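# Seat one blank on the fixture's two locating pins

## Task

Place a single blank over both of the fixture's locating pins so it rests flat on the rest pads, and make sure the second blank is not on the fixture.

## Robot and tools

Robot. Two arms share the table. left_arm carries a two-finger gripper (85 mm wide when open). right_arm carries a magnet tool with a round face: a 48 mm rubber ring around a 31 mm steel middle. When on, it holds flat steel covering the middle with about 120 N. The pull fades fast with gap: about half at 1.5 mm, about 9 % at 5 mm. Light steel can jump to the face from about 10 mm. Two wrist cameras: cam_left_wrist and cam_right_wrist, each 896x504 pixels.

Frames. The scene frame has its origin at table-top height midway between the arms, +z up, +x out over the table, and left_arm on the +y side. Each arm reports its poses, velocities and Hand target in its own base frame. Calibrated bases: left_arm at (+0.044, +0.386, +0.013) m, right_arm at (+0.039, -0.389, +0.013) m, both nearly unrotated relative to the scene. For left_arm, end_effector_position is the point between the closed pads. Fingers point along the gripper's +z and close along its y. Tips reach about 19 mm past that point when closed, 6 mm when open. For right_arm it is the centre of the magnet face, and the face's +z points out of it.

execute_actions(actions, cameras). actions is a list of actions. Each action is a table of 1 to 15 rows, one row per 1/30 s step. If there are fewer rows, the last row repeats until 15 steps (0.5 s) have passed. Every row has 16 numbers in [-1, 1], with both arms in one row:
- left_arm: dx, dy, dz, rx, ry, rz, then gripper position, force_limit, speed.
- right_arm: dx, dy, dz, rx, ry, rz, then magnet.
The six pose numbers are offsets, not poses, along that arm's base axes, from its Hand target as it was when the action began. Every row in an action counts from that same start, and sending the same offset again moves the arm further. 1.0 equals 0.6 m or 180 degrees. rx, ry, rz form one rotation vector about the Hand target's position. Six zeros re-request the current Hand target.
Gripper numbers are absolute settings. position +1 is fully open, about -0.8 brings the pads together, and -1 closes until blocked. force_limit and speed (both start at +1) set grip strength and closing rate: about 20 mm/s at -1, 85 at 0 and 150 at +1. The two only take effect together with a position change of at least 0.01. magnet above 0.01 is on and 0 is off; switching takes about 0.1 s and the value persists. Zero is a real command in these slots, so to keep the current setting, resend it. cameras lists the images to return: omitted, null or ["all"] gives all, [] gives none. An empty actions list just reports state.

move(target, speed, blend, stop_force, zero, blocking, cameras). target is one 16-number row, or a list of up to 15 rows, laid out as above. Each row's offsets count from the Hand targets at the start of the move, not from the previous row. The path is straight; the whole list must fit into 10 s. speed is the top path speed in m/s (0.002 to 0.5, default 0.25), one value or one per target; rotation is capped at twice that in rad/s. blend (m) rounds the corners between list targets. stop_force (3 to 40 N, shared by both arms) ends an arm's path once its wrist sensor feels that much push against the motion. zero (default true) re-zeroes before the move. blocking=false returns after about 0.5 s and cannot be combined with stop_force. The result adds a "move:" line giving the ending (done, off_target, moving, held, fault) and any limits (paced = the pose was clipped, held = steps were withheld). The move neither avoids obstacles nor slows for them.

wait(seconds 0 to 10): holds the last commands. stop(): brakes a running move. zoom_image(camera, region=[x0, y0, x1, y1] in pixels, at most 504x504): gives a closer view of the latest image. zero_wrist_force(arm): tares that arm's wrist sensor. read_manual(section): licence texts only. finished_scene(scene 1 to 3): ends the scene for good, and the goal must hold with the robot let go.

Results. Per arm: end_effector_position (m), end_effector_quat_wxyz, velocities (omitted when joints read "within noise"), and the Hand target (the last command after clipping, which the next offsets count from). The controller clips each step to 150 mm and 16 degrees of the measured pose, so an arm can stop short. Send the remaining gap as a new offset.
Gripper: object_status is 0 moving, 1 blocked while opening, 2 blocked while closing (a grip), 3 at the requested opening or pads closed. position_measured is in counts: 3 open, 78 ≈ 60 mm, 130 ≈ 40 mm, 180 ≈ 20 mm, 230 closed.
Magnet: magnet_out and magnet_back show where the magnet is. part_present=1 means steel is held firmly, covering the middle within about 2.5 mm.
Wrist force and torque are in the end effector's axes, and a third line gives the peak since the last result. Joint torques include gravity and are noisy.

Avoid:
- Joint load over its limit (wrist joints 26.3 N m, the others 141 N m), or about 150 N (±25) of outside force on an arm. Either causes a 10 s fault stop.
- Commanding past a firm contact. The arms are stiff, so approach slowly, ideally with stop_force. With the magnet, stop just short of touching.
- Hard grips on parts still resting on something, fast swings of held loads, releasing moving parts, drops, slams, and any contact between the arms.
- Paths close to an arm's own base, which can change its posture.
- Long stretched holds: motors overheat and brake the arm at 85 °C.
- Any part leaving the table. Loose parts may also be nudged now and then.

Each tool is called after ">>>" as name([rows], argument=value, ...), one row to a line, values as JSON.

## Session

>>> execute_actions(actions=[], cameras=["cam_right_wrist"])

Scene clock: 0.00 s.
left_arm: end_effector_position=(+0.3720, -0.4771, +0.1402) position_measured=3 object_status=3 end_effector_quat_wxyz=(+0.331, +0.566, -0.532, +0.536) | right_arm: end_effector_position=(+0.5972, -0.0053, +0.0993) magnet_out=0 magnet_back=1 part_present=0 end_effector_quat_wxyz=(+0.320, -0.490, +0.585, +0.561)
Joint positions: left_arm=[-1.006 -0.856 2.268 -4.336 -1.866 -2.877] | right_arm=[-0.506 -0.77 1.396 -0.885 -0.701 0.555]
Joint velocities: within noise
Joint torques (N m): no reading
Motor temperatures (°C): left_arm=[31 24 29 29 39 30] | right_arm=[36 33 31 45 33 41]
Wrist force (N): no reading
Wrist torque (N m): no reading
Wrist force, peak (N): no reading
Hand target: left_arm +0.3720, -0.4771, +0.1402; +0.331, +0.566, -0.532, +0.536 | right_arm +0.5972, -0.0053, +0.0993; +0.320, -0.490, +0.585, +0.561
Images, in order (width x height): cam_right_wrist 896x504.

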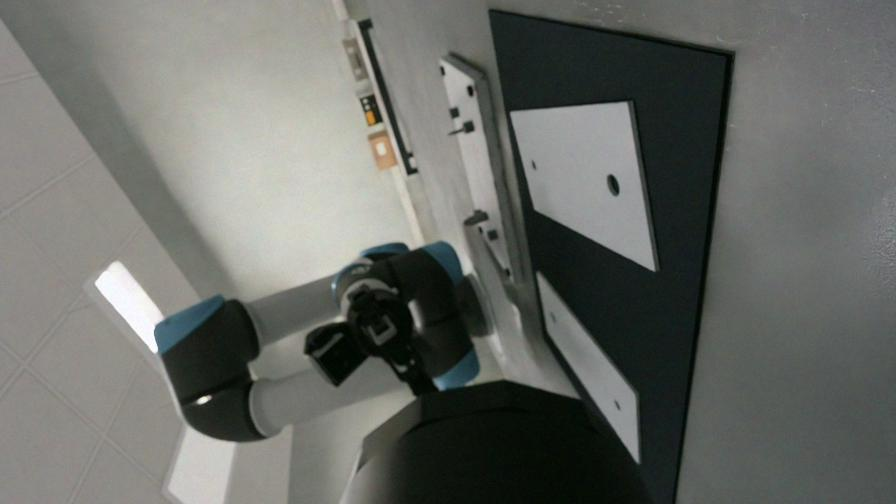

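>>> move([
  [0.13,0.9617,0.1667,0,0,0.359,1,1,1,-0.062,0.142,0.435,-0.4398,-0.0795,0,0],
  [0.13,0.9617,0.1667,0,0,0.359,1,1,1,-0.0787,0.4422,0.435,-0.4398,-0.0795,0,0],
], speed=0.4, blend=[0.05,0], cameras=["cam_right_wrist"])

Scene clock: 5.00 s.
left_arm: end_effector_position=(+0.4500, +0.0999, +0.2402) position_measured=3 object_status=3 end_effector_quat_wxyz=(-0.006, +0.763, -0.147, +0.630) | right_arm: end_effector_position=(+0.5500, +0.2598, +0.3603) magnet_out=0 magnet_back=1 part_present=0 end_effector_quat_wxyz=(+0.001, -0.642, +0.767, +0.000)
Joint positions: left_arm=[0.056 -1.346 2.674 -4.255 -1.801 -2.892] | right_arm=[0.22 -1.329 1.372 -1.615 -1.57 1.967]
Joint velocities: within noise
Joint torques (N m): left_arm=[11.85 -31.09 -15.56 -0.77 -1.46 1.69] | right_arm=[8.33 -27.44 -36.18 -1.18 -1.31 1.7]
Motor temperatures (°C): left_arm=[31 24 29 29 39 30] | right_arm=[36 33 31 45 33 41]
Wrist force (N): left_arm=[0.3 0.1 0.1] | right_arm=[-1.4 1.6 1.5]
Wrist torque (N m): left_arm=[0.05 -0.01 -0.05] | right_arm=[0.18 -0.14 0.10]
Wrist force, peak (N): left_arm=[0.1 0.7 1.7] | right_arm=[-3.6 2.1 1.6]
Hand target: left_arm +0.4500, +0.0999, +0.2402; -0.006, +0.763, -0.147, +0.630 | right_arm +0.5500, +0.2600, +0.3603; +0.001, -0.642, +0.767, +0.000
Off the commanded pose: left_arm 0.000 m, 0 deg | right_arm 0.000 m, 0 deg.
move: done
Images, in order (width x height): cam_right_wrist 896x504.

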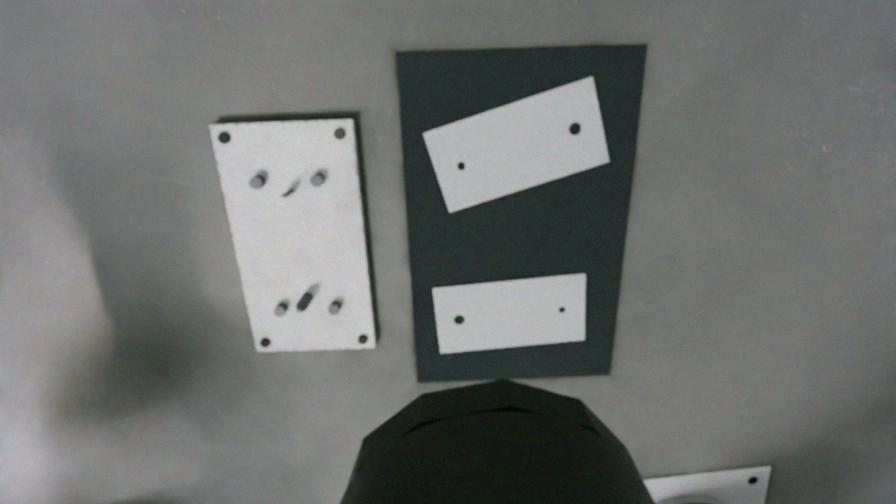

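>>> move([
  [0,0,0,0,0,0,1,1,1,-0.1017,0.255,-0.4505,0,0,0.5139,0],
], speed=0.4, cameras=["cam_right_wrist"])

>>> zoom_image(camera="cam_right_wrist", region=[220, 240, 320, 340])

>>> zoom_image(camera="cam_right_wrist", region=[590, 240, 690, 340])

Scene clock: 8.77 s.
left_arm: end_effector_position=(+0.4500, +0.0999, +0.2402) position_measured=3 object_status=3 end_effector_quat_wxyz=(-0.006, +0.763, -0.147, +0.630) | right_arm: end_effector_position=(+0.4890, +0.4129, +0.0900) magnet_out=0 magnet_back=1 part_present=0 end_effector_quat_wxyz=(+0.000, +0.998, -0.066, -0.001)
Joint positions: left_arm=[0.056 -1.346 2.674 -4.255 -1.801 -2.892] | right_arm=[0.491 -1.037 1.696 -2.229 -1.57 0.624]
Joint velocities: within noise
Joint torques (N m): left_arm=[11.95 -30.82 -11.28 -1.35 -1.62 1.63] | right_arm=[7.32 -33.67 -16.39 -4.83 1.48 -1.77]
Motor temperatures (°C): left_arm=[31 24 29 29 39 30] | right_arm=[36 33 31 45 33 40]
Wrist force (N): left_arm=[0.1 0.1 0.3] | right_arm=[-1.3 1.5 1.7]
Wrist torque (N m): left_arm=[0.05 0.01 -0.04] | right_arm=[0.12 -0.19 0.17]
Wrist force, peak (N): left_arm=[0.4 0.1 0.2] | right_arm=[-1.8 1.8 1.8]
Hand target: left_arm +0.4500, +0.0999, +0.2402; -0.006, +0.763, -0.147, +0.630 | right_arm +0.4890, +0.4130, +0.0900; +0.000, +0.998, -0.066, -0.001
Off the commanded pose: left_arm 0.000 m, 0 deg | right_arm 0.000 m, 0 deg.
move: done
Images, in order (width x height): cam_right_wrist 896x504.

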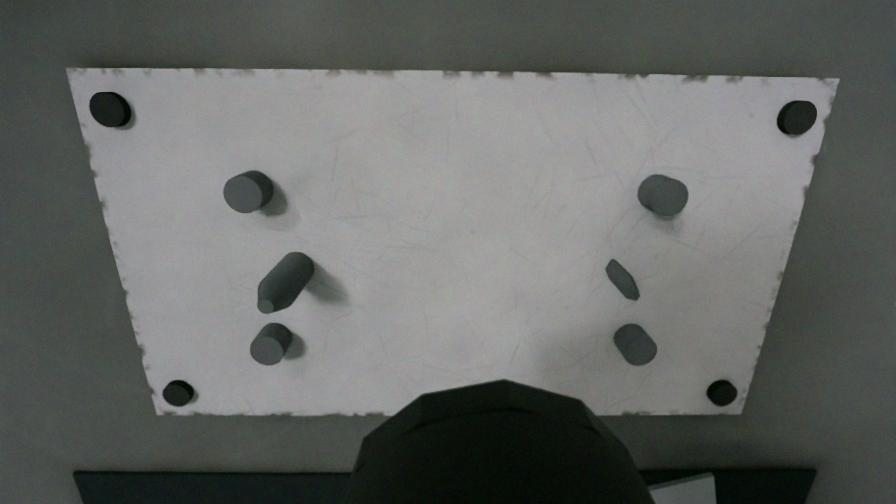

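Scaled by 5.040 from the camera's 896x504 image, which has a finer 1280x720 frame.

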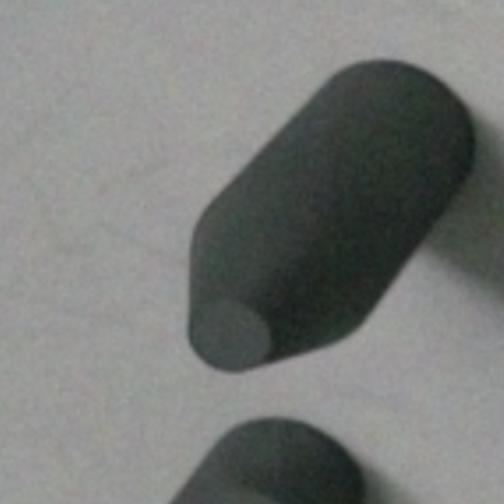

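Scaled by 5.040 from the camera's 896x504 image, which has a finer 1280x720 frame.

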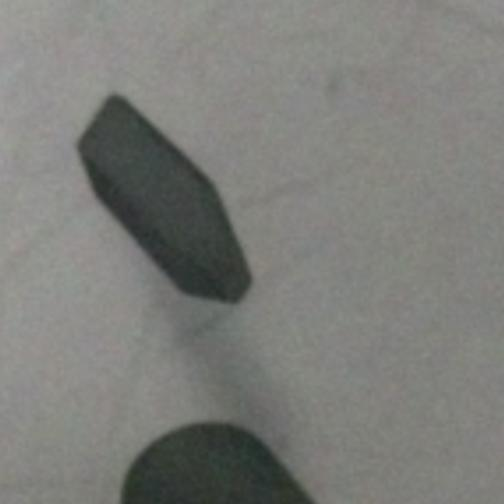

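>>> move([
  [0,0,0,0,0,0,1,1,1,-0.1845,-0.3353,-0.0667,0,0,-0.4783,0],
], speed=0.4, cameras=["cam_right_wrist"])

>>> zoom_image(camera="cam_right_wrist", region=[210, 260, 350, 400])

>>> zoom_image(camera="cam_right_wrist", region=[580, 260, 720, 400])

Scene clock: 12.13 s.
left_arm: end_effector_position=(+0.4500, +0.0999, +0.2402) position_measured=3 object_status=3 end_effector_quat_wxyz=(-0.006, +0.763, -0.147, +0.630) | right_arm: end_effector_position=(+0.3783, +0.2119, +0.0499) magnet_out=0 magnet_back=1 part_present=0 end_effector_quat_wxyz=(-0.001, +0.684, -0.729, +0.000)
Joint positions: left_arm=[0.056 -1.346 2.674 -4.255 -1.801 -2.892] | right_arm=[0.197 -1.339 2.33 -2.563 -1.57 1.832]
Joint velocities: within noise
Joint torques (N m): left_arm=[12.04 -29.1 -10.62 -1.9 -1.36 1.74] | right_arm=[-7.4 -33.62 -6.26 -4.79 -1.65 1.65]
Motor temperatures (°C): left_arm=[31 24 29 29 39 30] | right_arm=[36 33 31 45 33 40]
Wrist force (N): left_arm=[0.4 0.0 0.3] | right_arm=[-1.1 1.3 1.5]
Wrist torque (N m): left_arm=[0.03 -0.03 -0.04] | right_arm=[0.13 -0.22 0.12]
Wrist force, peak (N): left_arm=[0.4 0.0 0.4] | right_arm=[-1.1 1.8 1.8]
Hand target: left_arm +0.4500, +0.0999, +0.2402; -0.006, +0.763, -0.147, +0.630 | right_arm +0.3783, +0.2118, +0.0499; -0.001, +0.684, -0.730, +0.000
Off the commanded pose: left_arm 0.000 m, 0 deg | right_arm 0.000 m, 0 deg.
move: done
Images, in order (width x height): cam_right_wrist 896x504.

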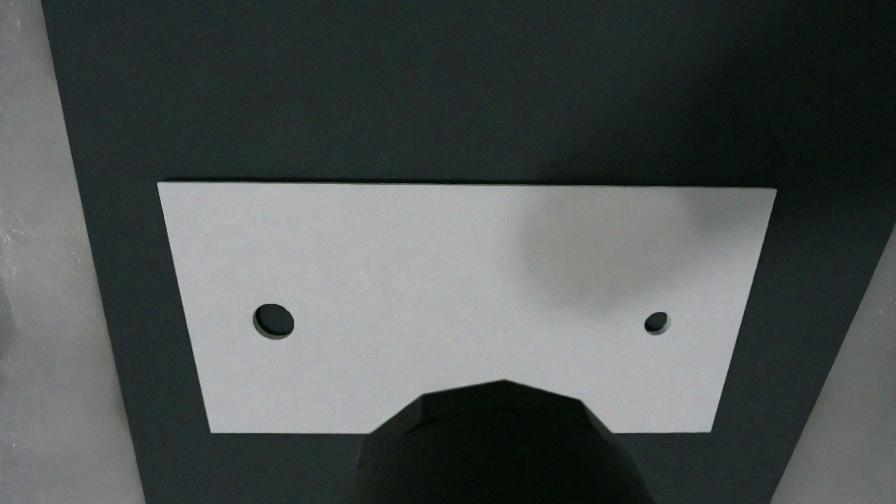

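Scaled by 3.600 from the camera's 896x504 image, which has a finer 1280x720 frame.

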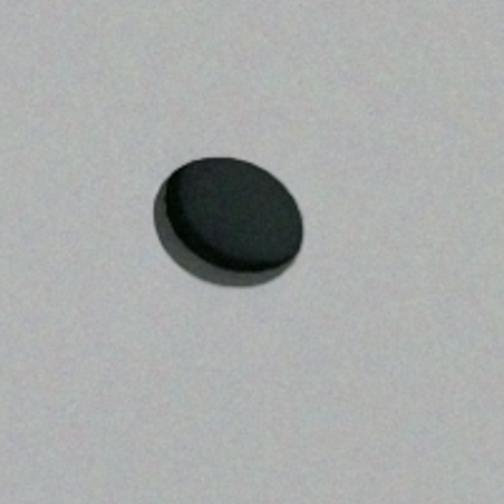

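Scaled by 3.600 from the camera's 896x504 image, which has a finer 1280x720 frame.

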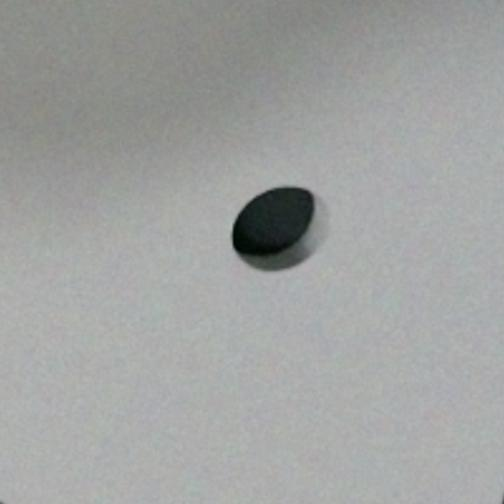

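>>> move([
  [0,0,0,0,0,0,1,1,1,0,0,-0.0912,0,0,0,0],
], speed=0.1, cameras=[])

>>> move([
  [0,0,0,0,0,0,1,1,1,0,0,-0.0080,0,0,0,0],
], speed=0.004, stop_force=3, cameras=[])

>>> execute_actions([
  [[0,0,0,0,0,0,1,1,1,0,0,0,0,0,0,1]],
], cameras=[])

Scene clock: 13.80 s.
left_arm: end_effector_position=(+0.4500, +0.0999, +0.2402) position_measured=3 object_status=3 end_effector_quat_wxyz=(-0.006, +0.763, -0.147, +0.630) | right_arm: end_effector_position=(+0.3783, +0.2118, -0.0047) magnet_out=0 magnet_back=1 part_present=0 end_effector_quat_wxyz=(-0.001, +0.684, -0.730, +0.000) end_effector_velocity=(+0.000, +0.000, -0.001) end_effector_angular_velocity=(-0.001, -0.002, +0.001)
Joint positions: left_arm=[0.056 -1.346 2.674 -4.255 -1.801 -2.892] | right_arm=[0.197 -1.18 2.356 -2.748 -1.57 1.833]
Joint velocities: left_arm=[within noise] | right_arm=[0 0.003 0 -0.005 -0.001 0]
Joint torques (N m): left_arm=[9.92 -28.31 -9.38 -1.64 -1.24 1.44] | right_arm=[7.31 -19.76 -3.28 -4.53 -1.05 1.47]
Motor temperatures (°C): left_arm=[31 24 29 29 39 30] | right_arm=[36 33 31 45 33 40]
Wrist force (N): left_arm=[0.2 -0.1 0.4] | right_arm=[-1.0 1.2 1.4]
Wrist torque (N m): left_arm=[0.01 0.00 -0.05] | right_arm=[0.14 -0.24 0.14]
Wrist force, peak (N): left_arm=[0.2 0.1 0.5] | right_arm=[-1.1 1.4 2.2]
Hand target: left_arm +0.4500, +0.0999, +0.2402; -0.006, +0.763, -0.147, +0.630 | right_arm +0.3783, +0.2118, -0.0048; -0.001, +0.684, -0.730, +0.000
Off the commanded pose: left_arm 0.000 m, 0 deg | right_arm 0.000 m, 0 deg.
move: done
No camera images: "cameras" was empty.

Scene clock: 15.67 s.
left_arm: end_effector_position=(+0.4500, +0.0999, +0.2402) position_measured=3 object_status=3 end_effector_quat_wxyz=(-0.006, +0.763, -0.147, +0.630) | right_arm: end_effector_position=(+0.3782, +0.2118, -0.0082) magnet_out=0 magnet_back=1 part_present=0 end_effector_quat_wxyz=(-0.001, +0.684, -0.730, +0.000)
Joint positions: left_arm=[0.056 -1.346 2.674 -4.255 -1.801 -2.892] | right_arm=[0.197 -1.169 2.357 -2.76 -1.57 1.833]
Joint velocities: within noise
Joint torques (N m): left_arm=[10.36 -29.9 -9.06 -1.96 -1.35 1.41] | right_arm=[4.12 -34.44 -11.97 -1.45 0.69 1.18]
Motor temperatures (°C): left_arm=[31 24 29 29 39 30] | right_arm=[36 33 31 45 33 40]
Wrist force (N): left_arm=[0.2 0.0 0.2] | right_arm=[-1.4 -0.2 0.0]
Wrist torque (N m): left_arm=[0.03 0.01 -0.04] | right_arm=[0.13 -0.21 0.11]
Wrist force, peak (N): left_arm=[0.5 0.0 0.3] | right_arm=[1.4 8.5 -16.4]
Hand target: left_arm +0.4500, +0.0999, +0.2402; -0.006, +0.763, -0.147, +0.630 | right_arm +0.3783, +0.2118, -0.0082; -0.001, +0.684, -0.730, +0.000 (not the last commanded pose)
Off the commanded pose: left_arm 0.000 m, 0 deg | right_arm 0.001 m, 0 deg.
move: contact (right_arm)
No camera images: "cameras" was empty.

Scene clock: 16.37 s.
left_arm: end_effector_position=(+0.4500, +0.0999, +0.2402) position_measured=3 object_status=3 end_effector_quat_wxyz=(-0.006, +0.763, -0.147, +0.630) | right_arm: end_effector_position=(+0.3782, +0.2118, -0.0082) magnet_out=1 magnet_back=0 part_present=1 end_effector_quat_wxyz=(-0.001, +0.684, -0.730, +0.000)
Joint positions: left_arm=[0.056 -1.346 2.674 -4.255 -1.801 -2.892] | right_arm=[0.197 -1.169 2.357 -2.76 -1.57 1.833]
Joint velocities: within noise
Joint torques (N m): left_arm=[10.1 -28.84 -8.06 -1.95 -1.52 1.67] | right_arm=[1.04 -35.72 -19.48 -4.67 0.69 0.92]
Motor temperatures (°C): left_arm=[31 24 29 29 39 30] | right_arm=[36 33 31 45 33 40]
Wrist force (N): left_arm=[0.2 0.2 0.1] | right_arm=[-1.1 0.8 3.0]
Wrist torque (N m): left_arm=[0.05 0.01 -0.04] | right_arm=[0.14 -0.19 0.13]
Wrist force, peak (N): left_arm=[0.5 0.1 0.2] | right_arm=[-1.3 1.3 3.5]
Hand target: left_arm +0.4500, +0.0999, +0.2402; -0.006, +0.763, -0.147, +0.630 | right_arm +0.3783, +0.2118, -0.0082; -0.001, +0.684, -0.730, +0.000
Off the commanded pose: left_arm 0.000 m, 0 deg | right_arm 0.000 m, 0 deg.
No camera images: "cameras" was empty.

>>> move([
  [0,0,0,0,0,0,1,1,1,0,0,0.1137,0,0,0,1],
  [0,0,0,0,0,0,1,1,1,0.18078,0.34145,0.1137,0,0,0.4793,1],
  [0,0,0,0,0,0,1,1,1,0.18078,0.34145,0.0720,0,0,0.4793,1],
], speed=[0.15,0.35,0.12], blend=[0.03,0.01,0], cameras=["cam_right_wrist"])

>>> zoom_image(camera="cam_right_wrist", region=[60, 424, 180, 504])

>>> zoom_image(camera="cam_right_wrist", region=[746, 424, 866, 504])

Scene clock: 20.03 s.
left_arm: end_effector_position=(+0.4500, +0.0999, +0.2402) position_measured=3 object_status=3 end_effector_quat_wxyz=(-0.006, +0.763, -0.147, +0.630) | right_arm: end_effector_position=(+0.4866, +0.4166, +0.0351) magnet_out=1 magnet_back=0 part_present=1 end_effector_quat_wxyz=(+0.000, +0.998, -0.065, -0.001)
Joint positions: left_arm=[0.056 -1.346 2.674 -4.255 -1.801 -2.892] | right_arm=[0.498 -0.95 1.726 -2.346 -1.57 0.628]
Joint velocities: within noise
Joint torques (N m): left_arm=[11.18 -29.55 -7.24 -2.52 -1.28 1.43] | right_arm=[7.7 -36.77 -27 -5.04 1.38 -2]
Motor temperatures (°C): left_arm=[31 24 29 29 39 30] | right_arm=[36 33 31 45 33 40]
Wrist force (N): left_arm=[0.2 0.0 0.2] | right_arm=[-1.0 1.4 3.9]
Wrist torque (N m): left_arm=[0.02 -0.01 -0.04] | right_arm=[0.14 -0.25 0.15]
Wrist force, peak (N): left_arm=[0.5 0.1 0.3] | right_arm=[-1.2 1.4 4.9]
Hand target: left_arm +0.4500, +0.0999, +0.2402; -0.006, +0.763, -0.147, +0.630 | right_arm +0.4867, +0.4167, +0.0350; +0.000, +0.998, -0.065, -0.001
Off the commanded pose: left_arm 0.000 m, 0 deg | right_arm 0.000 m, 0 deg.
move: done
Images, in order (width x height): cam_right_wrist 896x504.

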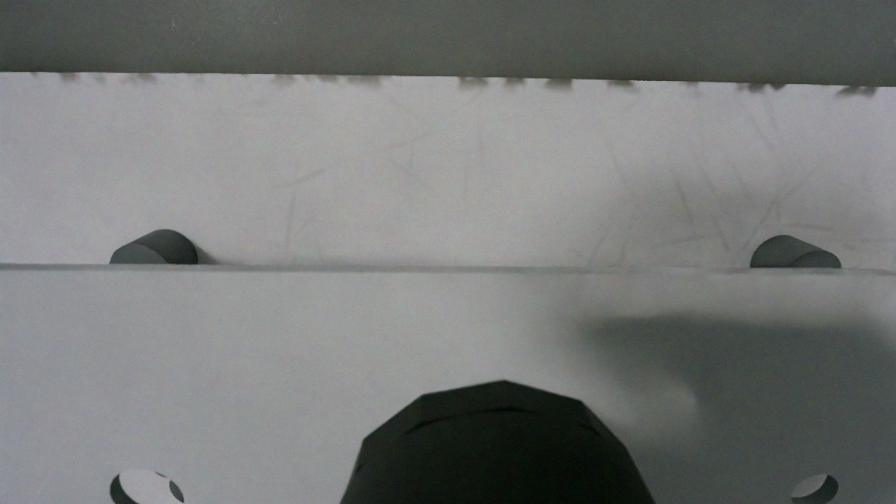

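Scaled by 4.200 from the camera's 896x504 image, which has a finer 1280x720 frame.

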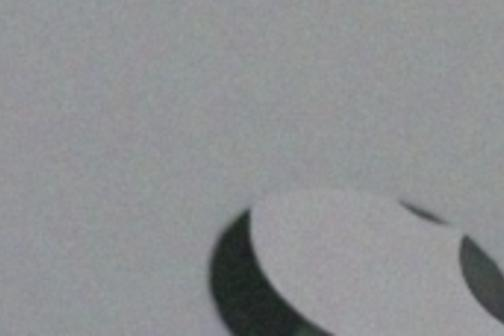

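Scaled by 4.200 from the camera's 896x504 image, which has a finer 1280x720 frame.

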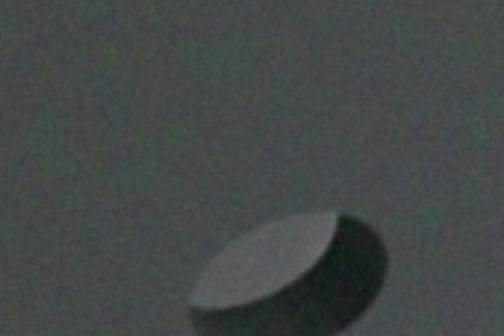

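>>> zoom_image(camera="cam_right_wrist", region=[100, 454, 200, 504])

Scaled by 5.040 from the camera's 896x504 image, which has a finer 1280x720 frame.

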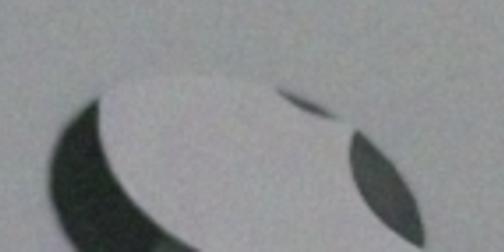

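>>> move([
  [0,0,0,0,0,0,1,1,1,-0.00015,0.00033,-0.0325,0,0,0,1],
], speed=0.008, stop_force=5, cameras=[])

Scene clock: 27.40 s.
left_arm: end_effector_position=(+0.4500, +0.0999, +0.2402) position_measured=3 object_status=3 end_effector_quat_wxyz=(-0.006, +0.763, -0.147, +0.630) | right_arm: end_effector_position=(+0.4867, +0.4168, +0.0235) magnet_out=1 magnet_back=0 part_present=1 end_effector_quat_wxyz=(+0.000, +0.998, -0.065, -0.001)
Joint positions: left_arm=[0.056 -1.346 2.674 -4.255 -1.801 -2.892] | right_arm=[0.498 -0.93 1.731 -2.371 -1.57 0.628]
Joint velocities: within noise
Joint torques (N m): left_arm=[10.06 -27.21 -4.05 -2.69 -1.19 1.69] | right_arm=[2.49 -51.92 -24.01 -0.33 -1.8 -0.97]
Motor temperatures (°C): left_arm=[31 24 29 29 39 30] | right_arm=[36 33 31 45 33 40]
Wrist force (N): left_arm=[0.3 0.0 0.4] | right_arm=[3.3 -8.0 5.1]
Wrist torque (N m): left_arm=[0.02 -0.01 -0.04] | right_arm=[0.13 -0.18 0.66]
Wrist force, peak (N): left_arm=[0.4 0.0 0.4] | right_arm=[4.3 -8.7 5.6]
Hand target: left_arm +0.4500, +0.0999, +0.2402; -0.006, +0.763, -0.147, +0.630 | right_arm +0.4867, +0.4168, +0.0235; +0.000, +0.998, -0.065, -0.001 (not the last commanded pose)
Off the commanded pose: left_arm 0.000 m, 0 deg | right_arm 0.008 m, 0 deg.
move: contact (right_arm)
No camera images: "cameras" was empty.

>>> move([
  [0,0,0,0,0,0,1,1,1,0.00036,0.00056,0,0,0,0,1],
], speed=0.01, cameras=[])

Scene clock: 28.37 s.
left_arm: end_effector_position=(+0.4500, +0.0999, +0.2402) position_measured=3 object_status=3 end_effector_quat_wxyz=(-0.006, +0.763, -0.147, +0.630) | right_arm: end_effector_position=(+0.4869, +0.4171, +0.0235) magnet_out=1 magnet_back=0 part_present=1 end_effector_quat_wxyz=(+0.000, +0.998, -0.065, -0.001)
Joint positions: left_arm=[0.056 -1.346 2.674 -4.255 -1.801 -2.892] | right_arm=[0.499 -0.929 1.729 -2.37 -1.57 0.628]
Joint velocities: within noise
Joint torques (N m): left_arm=[9.69 -27 -2.41 -2.76 -1.19 1.54] | right_arm=[7.08 -36.3 -29.84 -1.74 -1.06 1.62]
Motor temperatures (°C): left_arm=[31 24 29 29 39 30] | right_arm=[36 33 31 45 33 40]
Wrist force (N): left_arm=[0.3 -0.1 0.4] | right_arm=[-0.8 1.3 4.1]
Wrist torque (N m): left_arm=[0.00 -0.01 -0.05] | right_arm=[0.14 -0.26 0.15]
Wrist force, peak (N): left_arm=[0.3 -0.1 0.4] | right_arm=[3.1 -8.1 5.3]
Hand target: left_arm +0.4500, +0.0999, +0.2402; -0.006, +0.763, -0.147, +0.630 | right_arm +0.4869, +0.4171, +0.0235; +0.000, +0.998, -0.065, -0.001
Off the commanded pose: left_arm 0.000 m, 0 deg | right_arm 0.000 m, 0 deg.
move: done
No camera images: "cameras" was empty.

>>> move(target=[0,0,0,0,0,0,1,1,1,0,0,-0.0142,0,0,0,1], speed=0.006, stop_force=4.5, zero=false, cameras=[])

Scene clock: 31.43 s.
left_arm: end_effector_position=(+0.4500, +0.0999, +0.2402) position_measured=3 object_status=3 end_effector_quat_wxyz=(-0.006, +0.763, -0.147, +0.630) | right_arm: end_effector_position=(+0.4869, +0.4172, +0.0150) magnet_out=1 magnet_back=0 part_present=1 end_effector_quat_wxyz=(+0.000, +0.998, -0.065, -0.001)
Joint positions: left_arm=[0.056 -1.346 2.674 -4.255 -1.801 -2.892] | right_arm=[0.499 -0.915 1.732 -2.388 -1.57 0.628]
Joint velocities: within noise
Joint torques (N m): left_arm=[9.45 -26.05 -2.75 -3.12 -1.18 1.39] | right_arm=[-3.28 -35.26 -10.34 -4.37 -1.94 0.3]
Motor temperatures (°C): left_arm=[31 24 29 29 39 30] | right_arm=[36 33 31 45 33 40]
Wrist force (N): left_arm=[0.2 0.1 0.2] | right_arm=[-0.8 -2.1 2.5]
Wrist torque (N m): left_arm=[0.03 0.00 -0.04] | right_arm=[0.14 -0.33 0.33]
Wrist force, peak (N): left_arm=[0.4 -0.1 0.4] | right_arm=[-0.9 1.2 4.2]
Hand target: left_arm +0.4500, +0.0999, +0.2402; -0.006, +0.763, -0.147, +0.630 | right_arm +0.4869, +0.4171, +0.0150; +0.000, +0.998, -0.065, -0.001
Off the commanded pose: left_arm 0.000 m, 0 deg | right_arm 0.000 m, 0 deg.
move: done
No camera images: "cameras" was empty.

>>> move([
  [0,0,0,0,0,0,1,1,1,0.00003,0.00023,-0.0008,0,0,0,1],
  [0,0,0,0,0,0,1,1,1,0.00003,0.00023,-0.0055,0,0,0,1],
], speed=0.003, stop_force=3, blend=[0.0002,0], cameras=[])

Scene clock: 33.27 s.
left_arm: end_effector_position=(+0.4500, +0.0999, +0.2402) position_measured=3 object_status=3 end_effector_quat_wxyz=(-0.006, +0.763, -0.147, +0.630) | right_arm: end_effector_position=(+0.4869, +0.4173, +0.0121) magnet_out=1 magnet_back=0 part_present=1 end_effector_quat_wxyz=(+0.000, +0.998, -0.065, -0.001)
Joint positions: left_arm=[0.056 -1.346 2.674 -4.255 -1.801 -2.892] | right_arm=[0.499 -0.909 1.733 -2.393 -1.57 0.628]
Joint velocities: within noise
Joint torques (N m): left_arm=[9.67 -26.42 -4.43 -3.5 -0.9 1.41] | right_arm=[6.46 -49.46 -15.98 -0.98 0.42 1.36]
Motor temperatures (°C): left_arm=[31 24 29 29 39 30] | right_arm=[36 33 31 45 33 40]
Wrist force (N): left_arm=[0.4 0.1 0.3] | right_arm=[-0.2 2.0 -0.1]
Wrist torque (N m): left_arm=[0.04 -0.03 -0.05] | right_arm=[0.21 0.09 0.33]
Wrist force, peak (N): left_arm=[0.5 -0.2 0.3] | right_arm=[-3.9 4.7 -2.3]
Hand target: left_arm +0.4500, +0.0999, +0.2402; -0.006, +0.763, -0.147, +0.630 | right_arm +0.4870, +0.4173, +0.0122; +0.000, +0.998, -0.065, -0.001
Off the commanded pose: left_arm 0.000 m, 0 deg | right_arm 0.000 m, 0 deg.
move: contact (right_arm); path passed 1 of 2 targets
No camera images: "cameras" was empty.

>>> execute_actions([
  [[0,0,0,0,0,0,1,1,1,0,0,0.0001,0,0,0,0]],
], cameras=[])

>>> move(target=[0,0,0,0,0,0,1,1,1,0,0,0.13,0,0,0,0], speed=0.08, cameras=["cam_right_wrist"])

Scene clock: 34.20 s.
left_arm: end_effector_position=(+0.4500, +0.0999, +0.2402) position_measured=3 object_status=3 end_effector_quat_wxyz=(-0.006, +0.763, -0.147, +0.630) | right_arm: end_effector_position=(+0.4869, +0.4173, +0.0122) magnet_out=0 magnet_back=1 part_present=0 end_effector_quat_wxyz=(+0.000, +0.998, -0.065, -0.001)
Joint positions: left_arm=[0.056 -1.346 2.674 -4.255 -1.801 -2.892] | right_arm=[0.499 -0.91 1.733 -2.393 -1.57 0.628]
Joint velocities: within noise
Joint torques (N m): left_arm=[8.89 -26.33 -1.73 -3.44 -1.2 1.43] | right_arm=[7.43 -51.85 -26.31 -0.98 0.11 1.06]
Motor temperatures (°C): left_arm=[31 24 29 29 39 30] | right_arm=[36 33 31 45 33 40]
Wrist force (N): left_arm=[0.1 -0.1 0.3] | right_arm=[0.2 1.0 0.5]
Wrist torque (N m): left_arm=[0.00 0.02 -0.04] | right_arm=[0.13 -0.20 0.13]
Wrist force, peak (N): left_arm=[0.5 0.0 0.2] | right_arm=[-0.9 2.4 -2.3]
Hand target: left_arm +0.4500, +0.0999, +0.2402; -0.006, +0.763, -0.147, +0.630 | right_arm +0.4870, +0.4173, +0.0122; +0.000, +0.998, -0.065, -0.001
Off the commanded pose: left_arm 0.000 m, 0 deg | right_arm 0.000 m, 0 deg.
No camera images: "cameras" was empty.

Scene clock: 35.70 s.
left_arm: end_effector_position=(+0.4500, +0.0999, +0.2402) position_measured=3 object_status=3 end_effector_quat_wxyz=(-0.006, +0.763, -0.147, +0.630) | right_arm: end_effector_position=(+0.4869, +0.4173, +0.0901) magnet_out=0 magnet_back=1 part_present=0 end_effector_quat_wxyz=(+0.000, +0.998, -0.065, -0.001)
Joint positions: left_arm=[0.056 -1.346 2.674 -4.255 -1.801 -2.892] | right_arm=[0.499 -1.035 1.692 -2.227 -1.57 0.628]
Joint velocities: within noise
Joint torques (N m): left_arm=[8.53 -25.85 -3.33 -3.78 -0.97 1.32] | right_arm=[1.34 -50.6 -31.83 -1.43 1.25 0.01]
Motor temperatures (°C): left_arm=[31 24 29 29 39 30] | right_arm=[36 33 31 45 33 40]
Wrist force (N): left_arm=[0.2 0.0 0.2] | right_arm=[-1.3 1.6 1.7]
Wrist torque (N m): left_arm=[0.02 0.00 -0.04] | right_arm=[0.13 -0.18 0.16]
Wrist force, peak (N): left_arm=[0.4 0.0 0.4] | right_arm=[-0.8 1.2 2.4]
Hand target: left_arm +0.4500, +0.0999, +0.2402; -0.006, +0.763, -0.147, +0.630 | right_arm +0.4870, +0.4173, +0.0902; +0.000, +0.998, -0.065, -0.001
Off the commanded pose: left_arm 0.000 m, 0 deg | right_arm 0.000 m, 0 deg.
move: done
Images, in order (width x height): cam_right_wrist 896x504.

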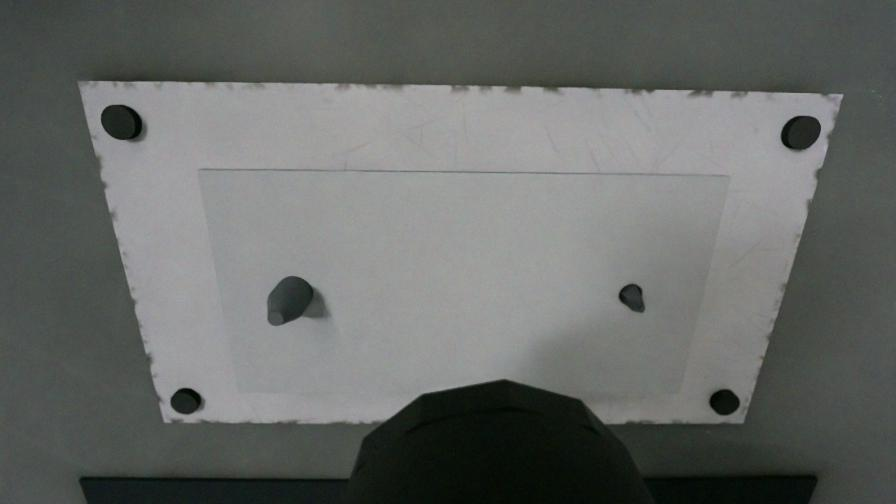

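>>> finished_scene(scene=2)

The scene is finished: the task was done.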